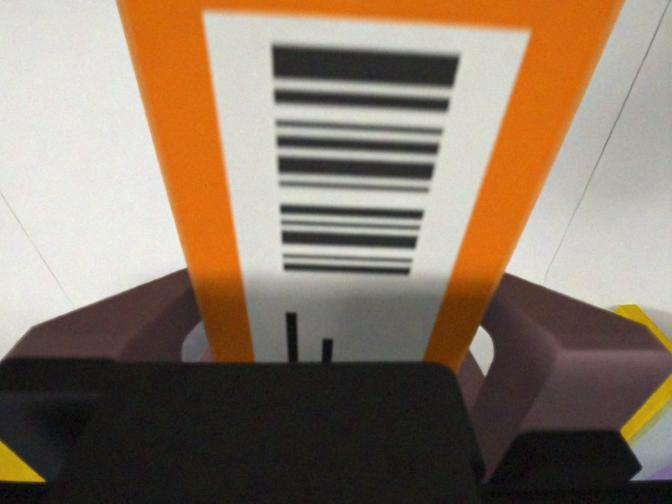

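Scene clock: 682.40 s.
Joint torques (N m): arm1=[0.79 -7.94 7.92 -0.12 0.18 -0.07] | arm2=[0.26 -11.11 7.99 0.17 -0.1 -0.17] | arm3=[0.26 -12.04 9.32 -0.24 -0.17 -0.2] | arm4=[0.15 -8.41 9.68 -0.2 -0.14 0.1] | arm5=[-0.62 3.19 7.42 1.84 -0.21 0.02] | arm6=[-0.97 -8.29 8.7 -0.16 0.07 -0.02] | arm7=[-0.91 -8.94 8.95 -0.23 0 0.08] | arm8=[1.96 -9.58 9.14 -0.5 -0.02 -0.05]
Heat: arm1: hottest joint3_rad 36 °C; arm2: hottest joint3_rad 36 °C; arm3: hottest joint2_rad 34 °C; arm4: hottest joint3_rad 43 °C; arm5: hottest joint3_rad 37 °C; arm6: hottest joint3_rad 36 °C; arm7: hottest joint3_rad 41 °C; arm8: hottest joint2_rad 33 °C.
move: arm6 done
Joint velocities: within noise
arm1, arm2, arm3, arm4, arm7, arm8: as last shown
arm5.joint_positions: joint1_rad=+0.633 joint2_rad=+0.625 joint3_rad=+1.427 joint4_rad=-1.371 joint5_rad=+0.002 joint6_rad=+0.370 gripper_m=+0.09397
arm5.joint_status: not commanded
arm5.hand: x=+1.9506 y=+0.5589 z=+1.3379 quat_wxyz=(+0.170, +0.879, +0.001, -0.446) (m; scene frame)
arm5.hand_target: x=+1.9535 y=+0.5579 z=+1.3505 quat_wxyz=(+0.180, +0.872, +0.001, -0.456) (m; scene frame)
arm5.hand_status: not commanded
arm6.joint_positions: joint1_rad=+0.258 joint2_rad=+1.353 joint3_rad=+1.242 joint4_rad=-1.467 joint5_rad=-0.002 joint6_rad=-0.372 gripper_m=+0.05995
arm6.joint_status: all done
arm6.hand: x=+1.2099 y=+0.4930 z=+1.0441 quat_wxyz=(+0.003, +0.006, -1.000, -0.002) (m; scene frame)
arm6.hand_target: x=+1.2071 y=+0.4916 z=+1.0498 quat_wxyz=(+0.000, +0.000, -1.000, +0.000) (m; scene frame)
arm6.hand_status: not commanded
pictures: none
No camera images: "cameras" was empty.

Scene clock: 684.97 s.
Joint torques (N m): arm1=[0.38 -7.82 7.9 -0.21 0.19 -0.07] | arm2=[0.26 -11.11 7.99 0.17 -0.11 -0.17] | arm3=[0.26 -11.99 9.31 -0.27 -0.16 -0.2] | arm4=[0.15 -8.41 9.66 -0.21 -0.14 0.1] | arm5=[-0.26 2.9 7.39 1.8 -0.21 0.02] | arm6=[-0.97 -17.79 12.38 -0.25 0.07 -0.01] | arm7=[-0.73 -8.94 9.02 -0.25 -0.01 0.09] | arm8=[2.02 -9.52 9.17 -0.59 -0.04 -0.03]
Heat: arm1: hottest joint3_rad 36 °C; arm2: hottest joint3_rad 36 °C; arm3: hottest joint2_rad 34 °C; arm4: hottest joint3_rad 43 °C; arm5: hottest joint3_rad 37 °C; arm6: hottest joint3_rad 36 °C; arm7: hottest joint3_rad 41 °C; arm8: hottest joint2_rad 33 °C.
move: arm6 off_target
Joint velocities: within noise
arm1, arm3, arm5, arm7: as last shown
arm2.joint_positions: joint1_rad=-1.393 joint2_rad=+1.336 joint3_rad=+1.301 joint4_rad=-1.518 joint5_rad=+0.002 joint6_rad=-0.471 gripper_m=+0.08993
arm2.joint_status: not commanded
arm2.hand: x=-0.6744 y=-0.2819 z=+1.0531 quat_wxyz=(-0.009, +0.703, -0.711, -0.002) (m; scene frame)
arm2.hand_target: x=-0.6760 y=-0.2840 z=+1.0500 quat_wxyz=(+0.000, +0.707, -0.707, +0.000) (m; scene frame)
arm2.hand_status: not commanded
arm4.joint_positions: joint1_rad=+0.299 joint2_rad=+1.343 joint3_rad=+1.417 joint4_rad=-1.633 joint5_rad=+0.014 joint6_rad=-0.306 gripper_m=+0.08992
arm4.joint_status: not commanded
arm4.hand: x=+1.8154 y=-0.2427 z=+1.0459 quat_wxyz=(-0.001, +0.702, -0.712, +0.003) (m; scene frame)
arm4.hand_target: x=+1.8137 y=-0.2458 z=+1.0419 quat_wxyz=(+0.008, +0.700, -0.714, +0.007) (m; scene frame)
arm4.hand_status: not commanded
arm6.joint_positions: joint1_rad=+0.258 joint2_rad=+2.312 joint3_rad=+1.963 joint4_rad=-1.260 joint5_rad=-0.002 joint6_rad=-0.372 gripper_m=+0.05995
arm6.joint_status: not commanded
arm6.hand: x=+1.4841 y=+0.3899 z=+0.8047 quat_wxyz=(+0.018, +0.006, -1.000, -0.008) (m; scene frame)
arm6.hand_target: x=+1.4991 y=+0.3804 z=+0.8203 quat_wxyz=(-0.001, +0.000, -1.000, +0.000) (m; scene frame)
arm6.hand_status: off_target (0.024 m and 2.3 deg from the pose sent, 0.384 m and 0.8 deg at the start)
arm8.joint_positions: joint1_rad=+0.475 joint2_rad=+1.336 joint3_rad=+1.405 joint4_rad=-1.623 joint5_rad=-0.001 joint6_rad=-0.128 gripper_m=+0.08992
arm8.joint_status: not commanded
arm8.hand: x=-1.7115 y=+0.2741 z=+1.0529 quat_wxyz=(-0.006, -0.708, -0.706, +0.006) (m; scene frame)
arm8.hand_target: x=-1.7110 y=+0.2770 z=+1.0500 quat_wxyz=(+0.000, -0.707, -0.707, +0.000) (m; scene frame)
arm8.hand_status: not commanded
pictures: cam_arm5, cam_arm6

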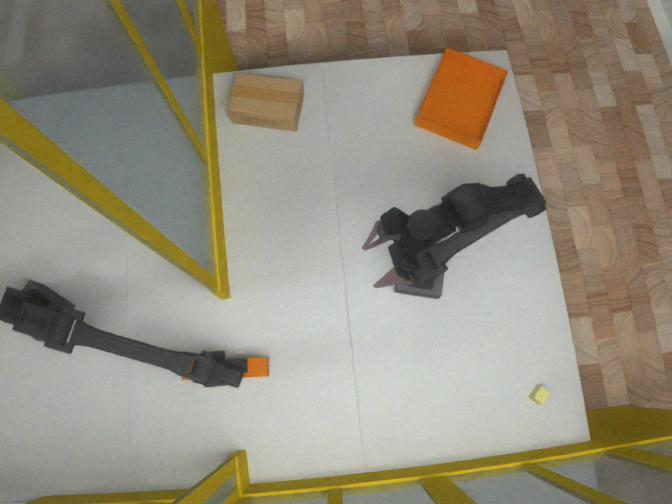

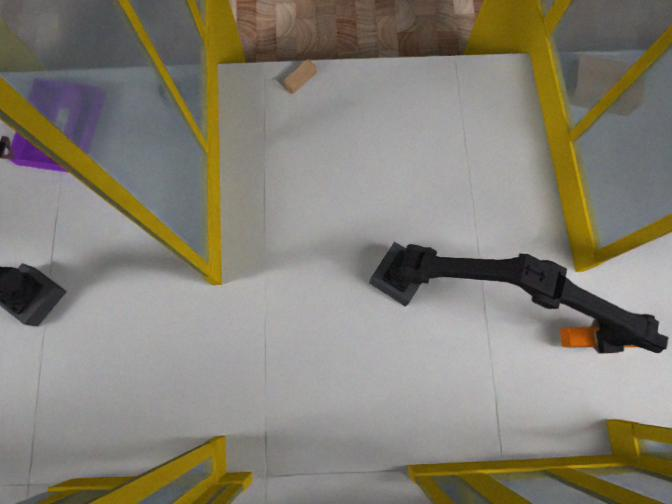

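Scene clock: 686.10 s.
Joint torques (N m): arm1=[0.56 -7.53 7.92 -0.06 0.22 -0.06] | arm2=[0.26 -11.11 7.99 0.18 -0.1 -0.17] | arm3=[0.32 -12.04 9.32 -0.27 -0.17 -0.2] | arm4=[0.15 -8.41 9.66 -0.2 -0.14 0.1] | arm5=[-0.15 3.08 7.53 1.69 -0.2 0.03] | arm6=[-1.03 -18.37 9.32 0.54 0.07 -0.01] | arm7=[-0.85 -8.82 9.01 -0.21 -0.01 0.09] | arm8=[1.85 -9.58 9.16 -0.59 -0.05 -0.04]
Heat: arm1: hottest joint3_rad 36 °C; arm2: hottest joint3_rad 36 °C; arm3: hottest joint2_rad 34 °C; arm4: hottest joint3_rad 43 °C; arm5: hottest joint3_rad 37 °C; arm6: hottest joint3_rad 36 °C; arm7: hottest joint3_rad 41 °C; arm8: hottest joint2_rad 33 °C.
move: arm6 off_target
Joint velocities: within noise
arm1, arm2, arm4, arm5, arm7, arm8: as last shown
arm3.joint_positions: joint1_rad=-0.012 joint2_rad=+1.347 joint3_rad=+1.411 joint4_rad=-1.637 joint5_rad=-0.003 joint6_rad=-0.249 gripper_m=+0.08998
arm3.joint_status: not commanded
arm3.hand: x=+0.1211 y=-0.3893 z=+1.0445 quat_wxyz=(-0.002, +0.983, -0.186, +0.003) (m; scene frame)
arm3.hand_target: x=+0.1209 y=-0.3948 z=+1.0467 quat_wxyz=(+0.000, +0.985, -0.173, +0.005) (m; scene frame)
arm3.hand_status: not commanded
arm6.joint_positions: joint1_rad=+0.258 joint2_rad=+2.373 joint3_rad=+1.963 joint4_rad=-1.193 joint5_rad=-0.002 joint6_rad=-0.372 gripper_m=+0.05995
arm6.joint_status: not commanded
arm6.hand: x=+1.4904 y=+0.3876 z=+0.7642 quat_wxyz=(+0.015, +0.006, -1.000, -0.006) (m; scene frame)
arm6.hand_target: x=+1.4997 y=+0.3801 z=+0.7702 quat_wxyz=(+0.000, +0.000, -1.000, +0.000) (m; scene frame)
arm6.hand_status: off_target (0.014 m and 2.0 deg from the pose sent, 0.039 m and 2.3 deg at the start)
pictures: none
No camera images: "cameras" was empty.

Scene clock: 687.17 s.
Joint torques (N m): arm1=[0.26 -7.94 7.84 -0.16 0.19 -0.06] | arm2=[0.21 -11.16 7.99 0.17 -0.1 -0.17] | arm3=[0.26 -11.99 9.33 -0.24 -0.16 -0.2] | arm4=[0.15 -8.41 9.68 -0.2 -0.14 0.1] | arm5=[-0.44 2.37 7.51 1.87 -0.22 -0.02] | arm6=[-0.91 -17.79 8.76 0.55 0.07 -0.01] | arm7=[-0.91 -8.7 9.01 -0.24 0 0.1] | arm8=[1.9 -9.41 9.21 -0.46 -0.02 -0.05]
Heat: arm1: hottest joint3_rad 36 °C; arm2: hottest joint3_rad 36 °C; arm3: hottest joint2_rad 34 °C; arm4: hottest joint3_rad 43 °C; arm5: hottest joint3_rad 37 °C; arm6: hottest joint3_rad 36 °C; arm7: hottest joint3_rad 41 °C; arm8: hottest joint2_rad 33 °C.
move: arm6 done
Joint velocities: within noise
arm1.joint_positions: joint1_rad=-1.529 joint2_rad=+1.327 joint3_rad=+1.378 joint4_rad=-1.599 joint5_rad=+0.004 joint6_rad=+0.310 gripper_m=+0.08990
arm1.joint_status: not commanded
arm1.hand: x=-2.2965 y=-0.9585 z=+1.0573 quat_wxyz=(-0.012, -0.905, -0.425, +0.011) (m; scene frame)
arm1.hand_target: x=-2.2998 y=-0.9530 z=+1.0501 quat_wxyz=(+0.000, -0.906, -0.423, +0.000) (m; scene frame)
arm1.hand_status: not commanded
arm2, arm3, arm4, arm5, arm8: as last shown
arm6.joint_positions: joint1_rad=+0.258 joint2_rad=+2.390 joint3_rad=+1.963 joint4_rad=-1.162 joint5_rad=-0.002 joint6_rad=-0.372 gripper_m=+0.05995
arm6.joint_status: not commanded
arm6.hand: x=+1.4943 y=+0.3861 z=+0.7523 quat_wxyz=(+0.008, +0.006, -1.000, -0.004) (m; scene frame)
arm6.hand_target: x=+1.4999 y=+0.3801 z=+0.7522 quat_wxyz=(+0.000, +0.000, -1.000, +0.000) (m; scene frame)
arm6.hand_status: done (0.008 m and 1.3 deg from the pose sent, 0.017 m and 2.0 deg at the start)
arm7.joint_positions: joint1_rad=+2.150 joint2_rad=+1.335 joint3_rad=+1.297 joint4_rad=-1.514 joint5_rad=+0.000 joint6_rad=+0.111 gripper_m=+0.08994
arm7.joint_status: not commanded
arm7.hand: x=-0.4000 y=+0.9992 z=+1.0542 quat_wxyz=(-0.007, +0.644, -0.765, -0.008) (m; scene frame)
arm7.hand_target: x=-0.3980 y=+0.9931 z=+1.0500 quat_wxyz=(+0.000, +0.643, -0.766, +0.000) (m; scene frame)
arm7.hand_status: not commanded
pictures: cam_arm6

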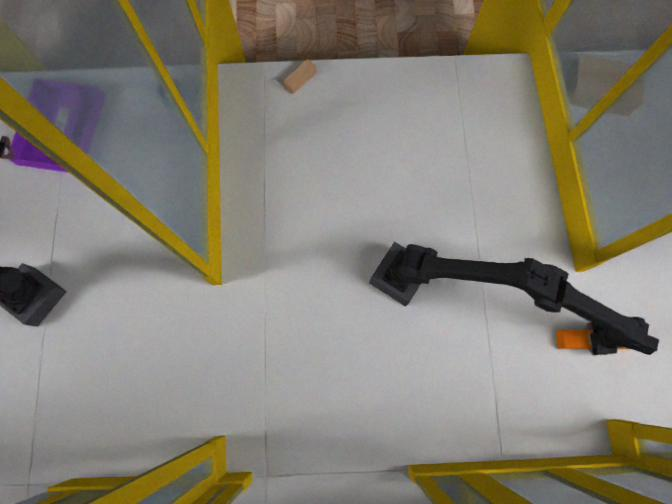

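>>> move(
  arm6={"target":[1.5,0.38,0.742,0,0,1,0],"speed":0.04},
  arm5={"target":[1.81,0.52,1.05,0,1,0,0],"speed":0.4},
  cameras=[],
)

>>> move(
  arm6={"joints":{"gripper_m":0.09}},
  cameras=[],
)

>>> move(
  arm6={"target":[1.49,0.384,0.93,0,0,1,0],"speed":0.3},
  cameras=[],
)

>>> move(
  arm6={"target":[1.205,0.492,1.05,0,0,1,0],"speed":0.35},
  cameras=[],
)

>>> move(
  arm5={"target":[1.5,0.39,0.90,0,1,0,0],"speed":0.3},
  cameras=["arm5_cam_wrist","cam_arm5"],
)

Scene clock: 698.23 s.
Joint torques (N m): arm1=[0.62 -8 7.87 -0.17 0.19 -0.05] | arm2=[0.26 -11.11 7.99 0.18 -0.1 -0.17] | arm3=[0.32 -12.04 9.33 -0.21 -0.17 -0.2] | arm4=[0.15 -8.41 9.68 -0.21 -0.14 0.1] | arm5=[-1.2 -9.17 8.4 -0.21 -0.03 -0.16] | arm6=[-0.97 -17.32 8.39 0.8 0.02 -0.01] | arm7=[-0.73 -8.94 8.99 -0.24 -0.01 0.1] | arm8=[1.85 -9.29 9.14 -0.49 -0.04 -0.04]
Heat: arm1: hottest joint3_rad 36 °C; arm2: hottest joint3_rad 36 °C; arm3: hottest joint2_rad 33 °C; arm4: hottest joint3_rad 43 °C; arm5: hottest joint3_rad 37 °C; arm6: hottest joint3_rad 37 °C; arm7: hottest joint3_rad 41 °C; arm8: hottest joint2_rad 33 °C.
move: arm5 off_target; arm6 off_target
Joint velocities: within noise
arm1, arm2, arm3, arm4, arm7, arm8: as last shown
arm5.joint_positions: joint1_rad=+0.600 joint2_rad=+1.326 joint3_rad=+1.268 joint4_rad=-1.537 joint5_rad=-0.006 joint6_rad=+0.343 gripper_m=+0.09397
arm5.joint_status: not commanded
arm5.hand: x=+1.8138 y=+0.5183 z=+1.0347 quat_wxyz=(-0.004, +1.000, -0.002, +0.015) (m; scene frame)
arm5.hand_target: x=+1.8102 y=+0.5201 z=+1.0499 quat_wxyz=(+0.000, +1.000, +0.000, +0.000) (m; scene frame)
arm5.hand_status: off_target (0.016 m and 1.7 deg from the pose sent, 0.323 m and 57.0 deg at the start)
arm6.joint_positions: joint1_rad=+0.258 joint2_rad=+2.392 joint3_rad=+1.963 joint4_rad=-1.152 joint5_rad=+0.000 joint6_rad=-0.372 gripper_m=+0.05995
arm6.joint_status: not commanded
arm6.hand: x=+1.4963 y=+0.3851 z=+0.7510 quat_wxyz=(+0.005, +0.006, -1.000, -0.002) (m; scene frame)
arm6.hand_target: x=+1.4998 y=+0.3802 z=+0.7421 quat_wxyz=(+0.000, +0.000, -1.000, +0.000) (m; scene frame)
arm6.hand_status: off_target (0.011 m and 0.9 deg from the pose sent, 0.013 m and 1.3 deg at the start)
pictures: none
No camera images: "cameras" was empty.

Scene clock: 698.90 s.
Joint torques (N m): arm1=[-0.03 -7.94 7.9 -0.14 0.2 -0.07] | arm2=[0.26 -11.11 7.98 0.18 -0.1 -0.17] | arm3=[0.26 -12.1 9.31 -0.27 -0.16 -0.21] | arm4=[0.15 -8.41 9.68 -0.21 -0.14 0.1] | arm5=[-1.55 -9.11 8.51 0.01 -0.01 -0.16] | arm6=[-0.97 -17.67 8.36 0.57 0.02 -0.02] | arm7=[-0.79 -8.94 8.98 -0.24 0 0.1] | arm8=[1.9 -9.82 9.18 -0.53 -0.05 -0.05]
Heat: arm1: hottest joint3_rad 36 °C; arm2: hottest joint3_rad 36 °C; arm3: hottest joint2_rad 33 °C; arm4: hottest joint3_rad 43 °C; arm5: hottest joint3_rad 37 °C; arm6: hottest joint3_rad 37 °C; arm7: hottest joint3_rad 41 °C; arm8: hottest joint2_rad 33 °C.
move: arm6 done
Joint velocities: within noise
arm1, arm2, arm3, arm4, arm5, arm7, arm8: as last shown
arm6.joint_positions: joint1_rad=+0.258 joint2_rad=+2.398 joint3_rad=+1.963 joint4_rad=-1.146 joint5_rad=+0.000 joint6_rad=-0.372 gripper_m=+0.08982
arm6.joint_status: all done
arm6.hand: x=+1.4967 y=+0.3850 z=+0.7472 quat_wxyz=(+0.004, +0.006, -1.000, -0.002) (m; scene frame)
arm6.hand_target: x=+1.4998 y=+0.3802 z=+0.7420 quat_wxyz=(+0.000, +0.000, -1.000, +0.000) (m; scene frame)
arm6.hand_status: not commanded
pictures: none
No camera images: "cameras" was empty.

Scene clock: 700.47 s.
Joint torques (N m): arm1=[0.26 -7.88 7.97 -0.16 0.18 -0.05] | arm2=[0.26 -11.11 7.99 0.18 -0.1 -0.17] | arm3=[0.21 -11.99 9.31 -0.25 -0.17 -0.2] | arm4=[0.15 -8.41 9.66 -0.21 -0.14 0.1] | arm5=[-1.96 -8.53 8.4 -0.14 -0.02 -0.13] | arm6=[-0.97 -18.26 12.82 -0.27 0.02 -0.02] | arm7=[-0.73 -8.82 8.99 -0.21 -0.01 0.09] | arm8=[2.08 -9.47 9.21 -0.51 -0.03 -0.04]
Heat: arm1: hottest joint3_rad 36 °C; arm2: hottest joint3_rad 36 °C; arm3: hottest joint2_rad 33 °C; arm4: hottest joint3_rad 43 °C; arm5: hottest joint3_rad 37 °C; arm6: hottest joint3_rad 37 °C; arm7: hottest joint3_rad 40 °C; arm8: hottest joint2_rad 33 °C.
move: arm6 off_target
Joint velocities: within noise
arm1, arm2, arm3, arm4, arm5, arm7, arm8: as last shown
arm6.joint_positions: joint1_rad=+0.258 joint2_rad=+2.217 joint3_rad=+2.066 joint4_rad=-1.470 joint5_rad=+0.000 joint6_rad=-0.372 gripper_m=+0.08987
arm6.joint_status: not commanded
arm6.hand: x=+1.4768 y=+0.3925 z=+0.9062 quat_wxyz=(+0.023, +0.006, -1.000, -0.009) (m; scene frame)
arm6.hand_target: x=+1.4888 y=+0.3845 z=+0.9301 quat_wxyz=(+0.000, +0.000, -1.000, +0.000) (m; scene frame)
arm6.hand_status: off_target (0.028 m and 3.0 deg from the pose sent, 0.183 m and 0.9 deg at the start; pose on its path clipped on 9 of 47 steps)
pictures: none
No camera images: "cameras" was empty.

Scene clock: 702.30 s.
Joint torques (N m): arm1=[0.38 -7.82 7.94 -0.28 0.21 -0.05] | arm2=[0.26 -11.16 7.99 0.18 -0.1 -0.17] | arm3=[0.26 -12.16 9.32 -0.25 -0.16 -0.2] | arm4=[0.15 -8.41 9.68 -0.21 -0.14 0.1] | arm5=[-0.62 -9.11 8.43 -0.06 -0.02 -0.16] | arm6=[-1.08 -8.12 8.58 -0.16 0.03 -0.03] | arm7=[-0.91 -8.88 9.02 -0.2 0 0.09] | arm8=[1.9 -9.7 9.24 -0.57 -0.03 -0.05]
Heat: arm1: hottest joint3_rad 36 °C; arm2: hottest joint3_rad 36 °C; arm3: hottest joint2_rad 33 °C; arm4: hottest joint3_rad 43 °C; arm5: hottest joint3_rad 37 °C; arm6: hottest joint3_rad 37 °C; arm7: hottest joint3_rad 40 °C; arm8: hottest joint2_rad 33 °C.
move: arm6 done
Joint velocities: within noise
arm1, arm2, arm3, arm4, arm5, arm7, arm8: as last shown
arm6.joint_positions: joint1_rad=+0.258 joint2_rad=+1.345 joint3_rad=+1.239 joint4_rad=-1.467 joint5_rad=+0.000 joint6_rad=-0.372 gripper_m=+0.08987
arm6.joint_status: not commanded
arm6.hand: x=+1.2083 y=+0.4934 z=+1.0454 quat_wxyz=(+0.001, +0.006, -1.000, -0.001) (m; scene frame)
arm6.hand_target: x=+1.2050 y=+0.4921 z=+1.0499 quat_wxyz=(+0.000, +0.000, -1.000, +0.000) (m; scene frame)
arm6.hand_status: done (0.006 m and 0.7 deg from the pose sent, 0.323 m and 2.9 deg at the start)
pictures: none
No camera images: "cameras" was empty.

Scene clock: 704.73 s.
Joint torques (N m): arm1=[0.44 -8.06 7.88 -0.17 0.18 -0.04] | arm2=[0.26 -11.11 7.99 0.18 -0.1 -0.17] | arm3=[0.26 -12.04 9.35 -0.23 -0.16 -0.19] | arm4=[0.21 -8.35 9.66 -0.21 -0.14 0.1] | arm5=[-0.5 -20.42 10.29 -0.05 -0.03 0.05] | arm6=[-1.03 -8.12 8.57 -0.16 0.02 -0.03] | arm7=[-0.67 -9 8.96 -0.27 0 0.09] | arm8=[1.96 -9.41 9.18 -0.54 -0.05 -0.05]
Heat: arm1: hottest joint3_rad 36 °C; arm2: hottest joint3_rad 36 °C; arm3: hottest joint2_rad 33 °C; arm4: hottest joint3_rad 43 °C; arm5: hottest joint3_rad 37 °C; arm6: hottest joint3_rad 37 °C; arm7: hottest joint3_rad 40 °C; arm8: hottest joint2_rad 33 °C.
move: arm5 off_target
Joint velocities: within noise
arm1, arm2, arm3, arm4, arm6, arm7, arm8: as last shown
arm5.joint_positions: joint1_rad=+0.620 joint2_rad=+2.303 joint3_rad=+2.241 joint4_rad=-1.539 joint5_rad=-0.006 joint6_rad=+0.354 gripper_m=+0.09397
arm5.joint_status: not commanded
arm5.hand: x=+1.5098 y=+0.3975 z=+0.8833 quat_wxyz=(-0.005, +1.000, +0.002, +0.017) (m; scene frame)
arm5.hand_target: x=+1.5009 y=+0.3902 z=+0.9001 quat_wxyz=(+0.000, +1.000, +0.000, +0.000) (m; scene frame)
arm5.hand_status: off_target (0.021 m and 2.1 deg from the pose sent, 0.365 m and 1.8 deg at the start)
pictures: arm5_cam_wrist, cam_arm5
camera_calibration:
arm5_cam_wrist: T_world_to_cam=[[0.0062508, 0.999843, 0.0165932, -0.420476], [0.800765, -0.0149437, 0.598792, -1.72437], [0.598946, 0.00954432, -0.800732, -0.0766684], [0, 0, 0, 1]] pos_world=[1.42936, 0.395373, 0.978125]

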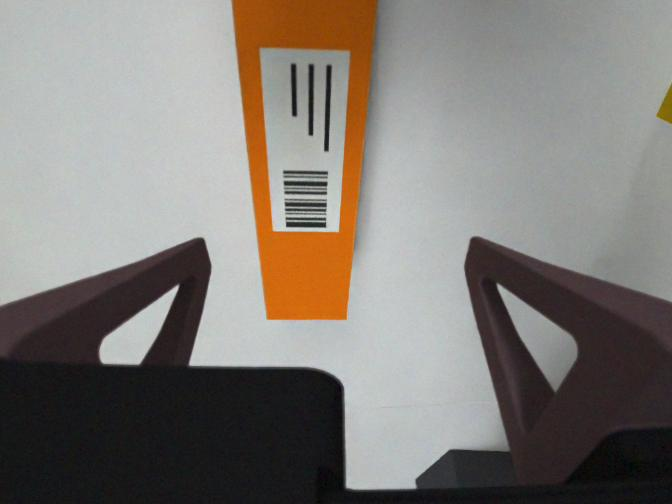

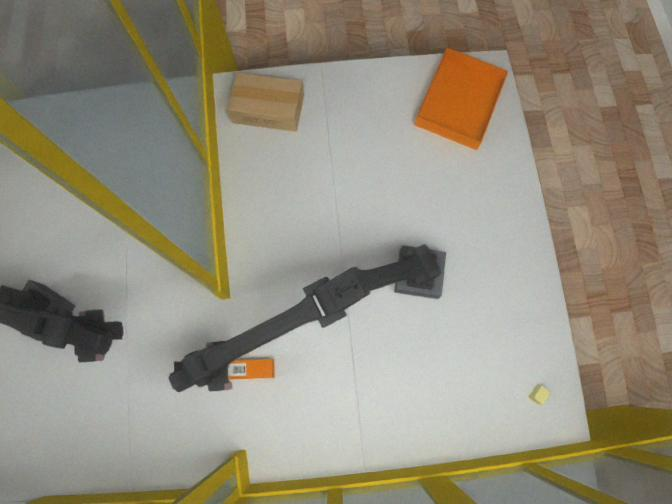

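>>> move(
  arm5={"target":[1.51,0.371,0.80,0,1,0,0],"speed":0.2},
  cameras=[],
)

>>> move(
  arm5={"target":[1.51,0.371,0.75,0,1,0,0],"speed":0.1},
  cameras=["arm5_cam_wrist"],
)

Scene clock: 712.43 s.
Joint torques (N m): arm1=[0.5 -7.94 7.94 -0.16 0.23 -0.07] | arm2=[0.26 -11.11 7.99 0.18 -0.1 -0.17] | arm3=[0.32 -12.04 9.31 -0.25 -0.16 -0.21] | arm4=[0.15 -8.41 9.66 -0.21 -0.14 0.1] | arm5=[-0.79 -21.48 7.06 0.72 -0.01 0.05] | arm6=[-1.03 -8.12 8.55 -0.18 0.02 -0.03] | arm7=[-0.85 -8.88 8.99 -0.28 -0.01 0.09] | arm8=[1.96 -9.35 9.26 -0.5 -0.03 -0.07]
Heat: arm1: hottest joint3_rad 36 °C; arm2: hottest joint3_rad 36 °C; arm3: hottest joint2_rad 33 °C; arm4: hottest joint3_rad 43 °C; arm5: hottest joint3_rad 38 °C; arm6: hottest joint3_rad 37 °C; arm7: hottest joint3_rad 40 °C; arm8: hottest joint2_rad 33 °C.
move: arm5 off_target
Joint velocities: within noise
arm1, arm3, arm6, arm7: as last shown
arm2.joint_positions: joint1_rad=-1.393 joint2_rad=+1.336 joint3_rad=+1.301 joint4_rad=-1.518 joint5_rad=+0.002 joint6_rad=-0.471 gripper_m=+0.08993
arm2.joint_status: not commanded
arm2.hand: x=-0.6744 y=-0.2819 z=+1.0531 quat_wxyz=(-0.009, +0.703, -0.711, -0.002) (m; scene frame)
arm2.hand_target: x=-0.6760 y=-0.2840 z=+1.0500 quat_wxyz=(+0.000, +0.707, -0.707, +0.000) (m; scene frame)
arm2.hand_status: not commanded
arm4.joint_positions: joint1_rad=+0.299 joint2_rad=+1.343 joint3_rad=+1.417 joint4_rad=-1.633 joint5_rad=+0.014 joint6_rad=-0.306 gripper_m=+0.08992
arm4.joint_status: not commanded
arm4.hand: x=+1.8154 y=-0.2427 z=+1.0459 quat_wxyz=(-0.001, +0.702, -0.712, +0.003) (m; scene frame)
arm4.hand_target: x=+1.8137 y=-0.2458 z=+1.0419 quat_wxyz=(+0.008, +0.700, -0.714, +0.007) (m; scene frame)
arm4.hand_status: not commanded
arm5.joint_positions: joint1_rad=+0.655 joint2_rad=+2.364 joint3_rad=+2.100 joint4_rad=-1.334 joint5_rad=-0.006 joint6_rad=+0.384 gripper_m=+0.09397
arm5.joint_status: not commanded
arm5.hand: x=+1.5175 y=+0.3743 z=+0.7887 quat_wxyz=(-0.005, +1.000, +0.005, +0.016) (m; scene frame)
arm5.hand_target: x=+1.5102 y=+0.3710 z=+0.8003 quat_wxyz=(+0.000, +1.000, +0.000, +0.000) (m; scene frame)
arm5.hand_status: off_target (0.014 m and 2.0 deg from the pose sent, 0.087 m and 2.1 deg at the start)
arm8.joint_positions: joint1_rad=+0.475 joint2_rad=+1.336 joint3_rad=+1.405 joint4_rad=-1.623 joint5_rad=-0.001 joint6_rad=-0.128 gripper_m=+0.08992
arm8.joint_status: not commanded
arm8.hand: x=-1.7115 y=+0.2741 z=+1.0529 quat_wxyz=(-0.006, -0.708, -0.706, +0.006) (m; scene frame)
arm8.hand_target: x=-1.7110 y=+0.2770 z=+1.0500 quat_wxyz=(+0.000, -0.707, -0.707, +0.000) (m; scene frame)
arm8.hand_status: not commanded
pictures: none
No camera images: "cameras" was empty.

Scene clock: 713.77 s.
Joint torques (N m): arm1=[0.21 -7.94 7.94 -0.12 0.18 -0.07] | arm2=[0.26 -11.16 7.99 0.18 -0.11 -0.17] | arm3=[0.32 -12.1 9.33 -0.23 -0.17 -0.2] | arm4=[0.15 -8.41 9.68 -0.2 -0.14 0.1] | arm5=[-0.91 -20.37 6.67 0.75 0 0.02] | arm6=[-1.08 -8.12 8.57 -0.18 0.02 -0.03] | arm7=[-0.73 -8.94 9.03 -0.25 0 0.09] | arm8=[1.9 -9.47 9.16 -0.54 -0.02 -0.07]
Heat: arm1: hottest joint3_rad 36 °C; arm2: hottest joint3_rad 36 °C; arm3: hottest joint2_rad 33 °C; arm4: hottest joint3_rad 43 °C; arm5: hottest joint3_rad 38 °C; arm6: hottest joint3_rad 37 °C; arm7: hottest joint3_rad 40 °C; arm8: hottest joint2_rad 33 °C.
move: arm5 done
Joint velocities: within noise
arm1, arm2, arm4, arm6, arm7, arm8: as last shown
arm3.joint_positions: joint1_rad=-0.012 joint2_rad=+1.347 joint3_rad=+1.411 joint4_rad=-1.637 joint5_rad=-0.003 joint6_rad=-0.249 gripper_m=+0.08998
arm3.joint_status: not commanded
arm3.hand: x=+0.1211 y=-0.3893 z=+1.0445 quat_wxyz=(-0.002, +0.983, -0.186, +0.003) (m; scene frame)
arm3.hand_target: x=+0.1209 y=-0.3948 z=+1.0467 quat_wxyz=(+0.000, +0.985, -0.173, +0.005) (m; scene frame)
arm3.hand_status: not commanded
arm5.joint_positions: joint1_rad=+0.655 joint2_rad=+2.398 joint3_rad=+2.060 joint4_rad=-1.241 joint5_rad=-0.006 joint6_rad=+0.386 gripper_m=+0.09397
arm5.joint_status: not commanded
arm5.hand: x=+1.5141 y=+0.3731 z=+0.7508 quat_wxyz=(-0.001, +1.000, +0.004, +0.007) (m; scene frame)
arm5.hand_target: x=+1.5101 y=+0.3710 z=+0.7501 quat_wxyz=(+0.000, +1.000, +0.000, +0.000) (m; scene frame)
arm5.hand_status: done (0.005 m and 0.9 deg from the pose sent, 0.039 m and 2.0 deg at the start)
pictures: arm5_cam_wrist
camera_calibration:
arm5_cam_wrist: T_world_to_cam=[[0.00336412, 0.999958, 0.00857797, -0.383499], [0.813578, -0.00772457, 0.581404, -1.65787], [0.581446, 0.00502294, -0.81357, -0.147309], [0, 0, 0, 1]] pos_world=[1.43575, 0.371416, 0.847334]

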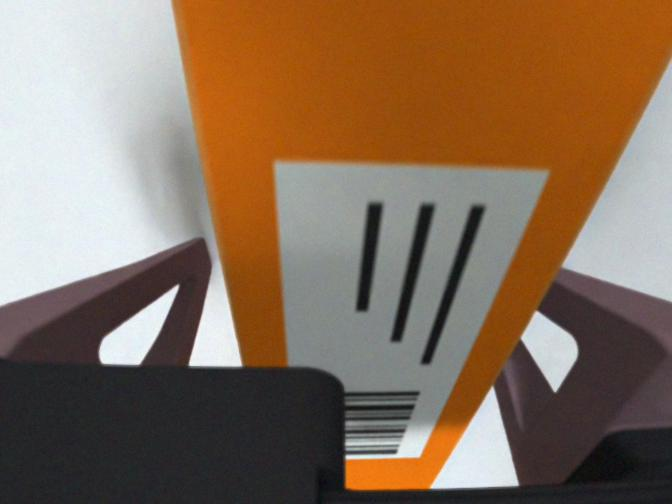

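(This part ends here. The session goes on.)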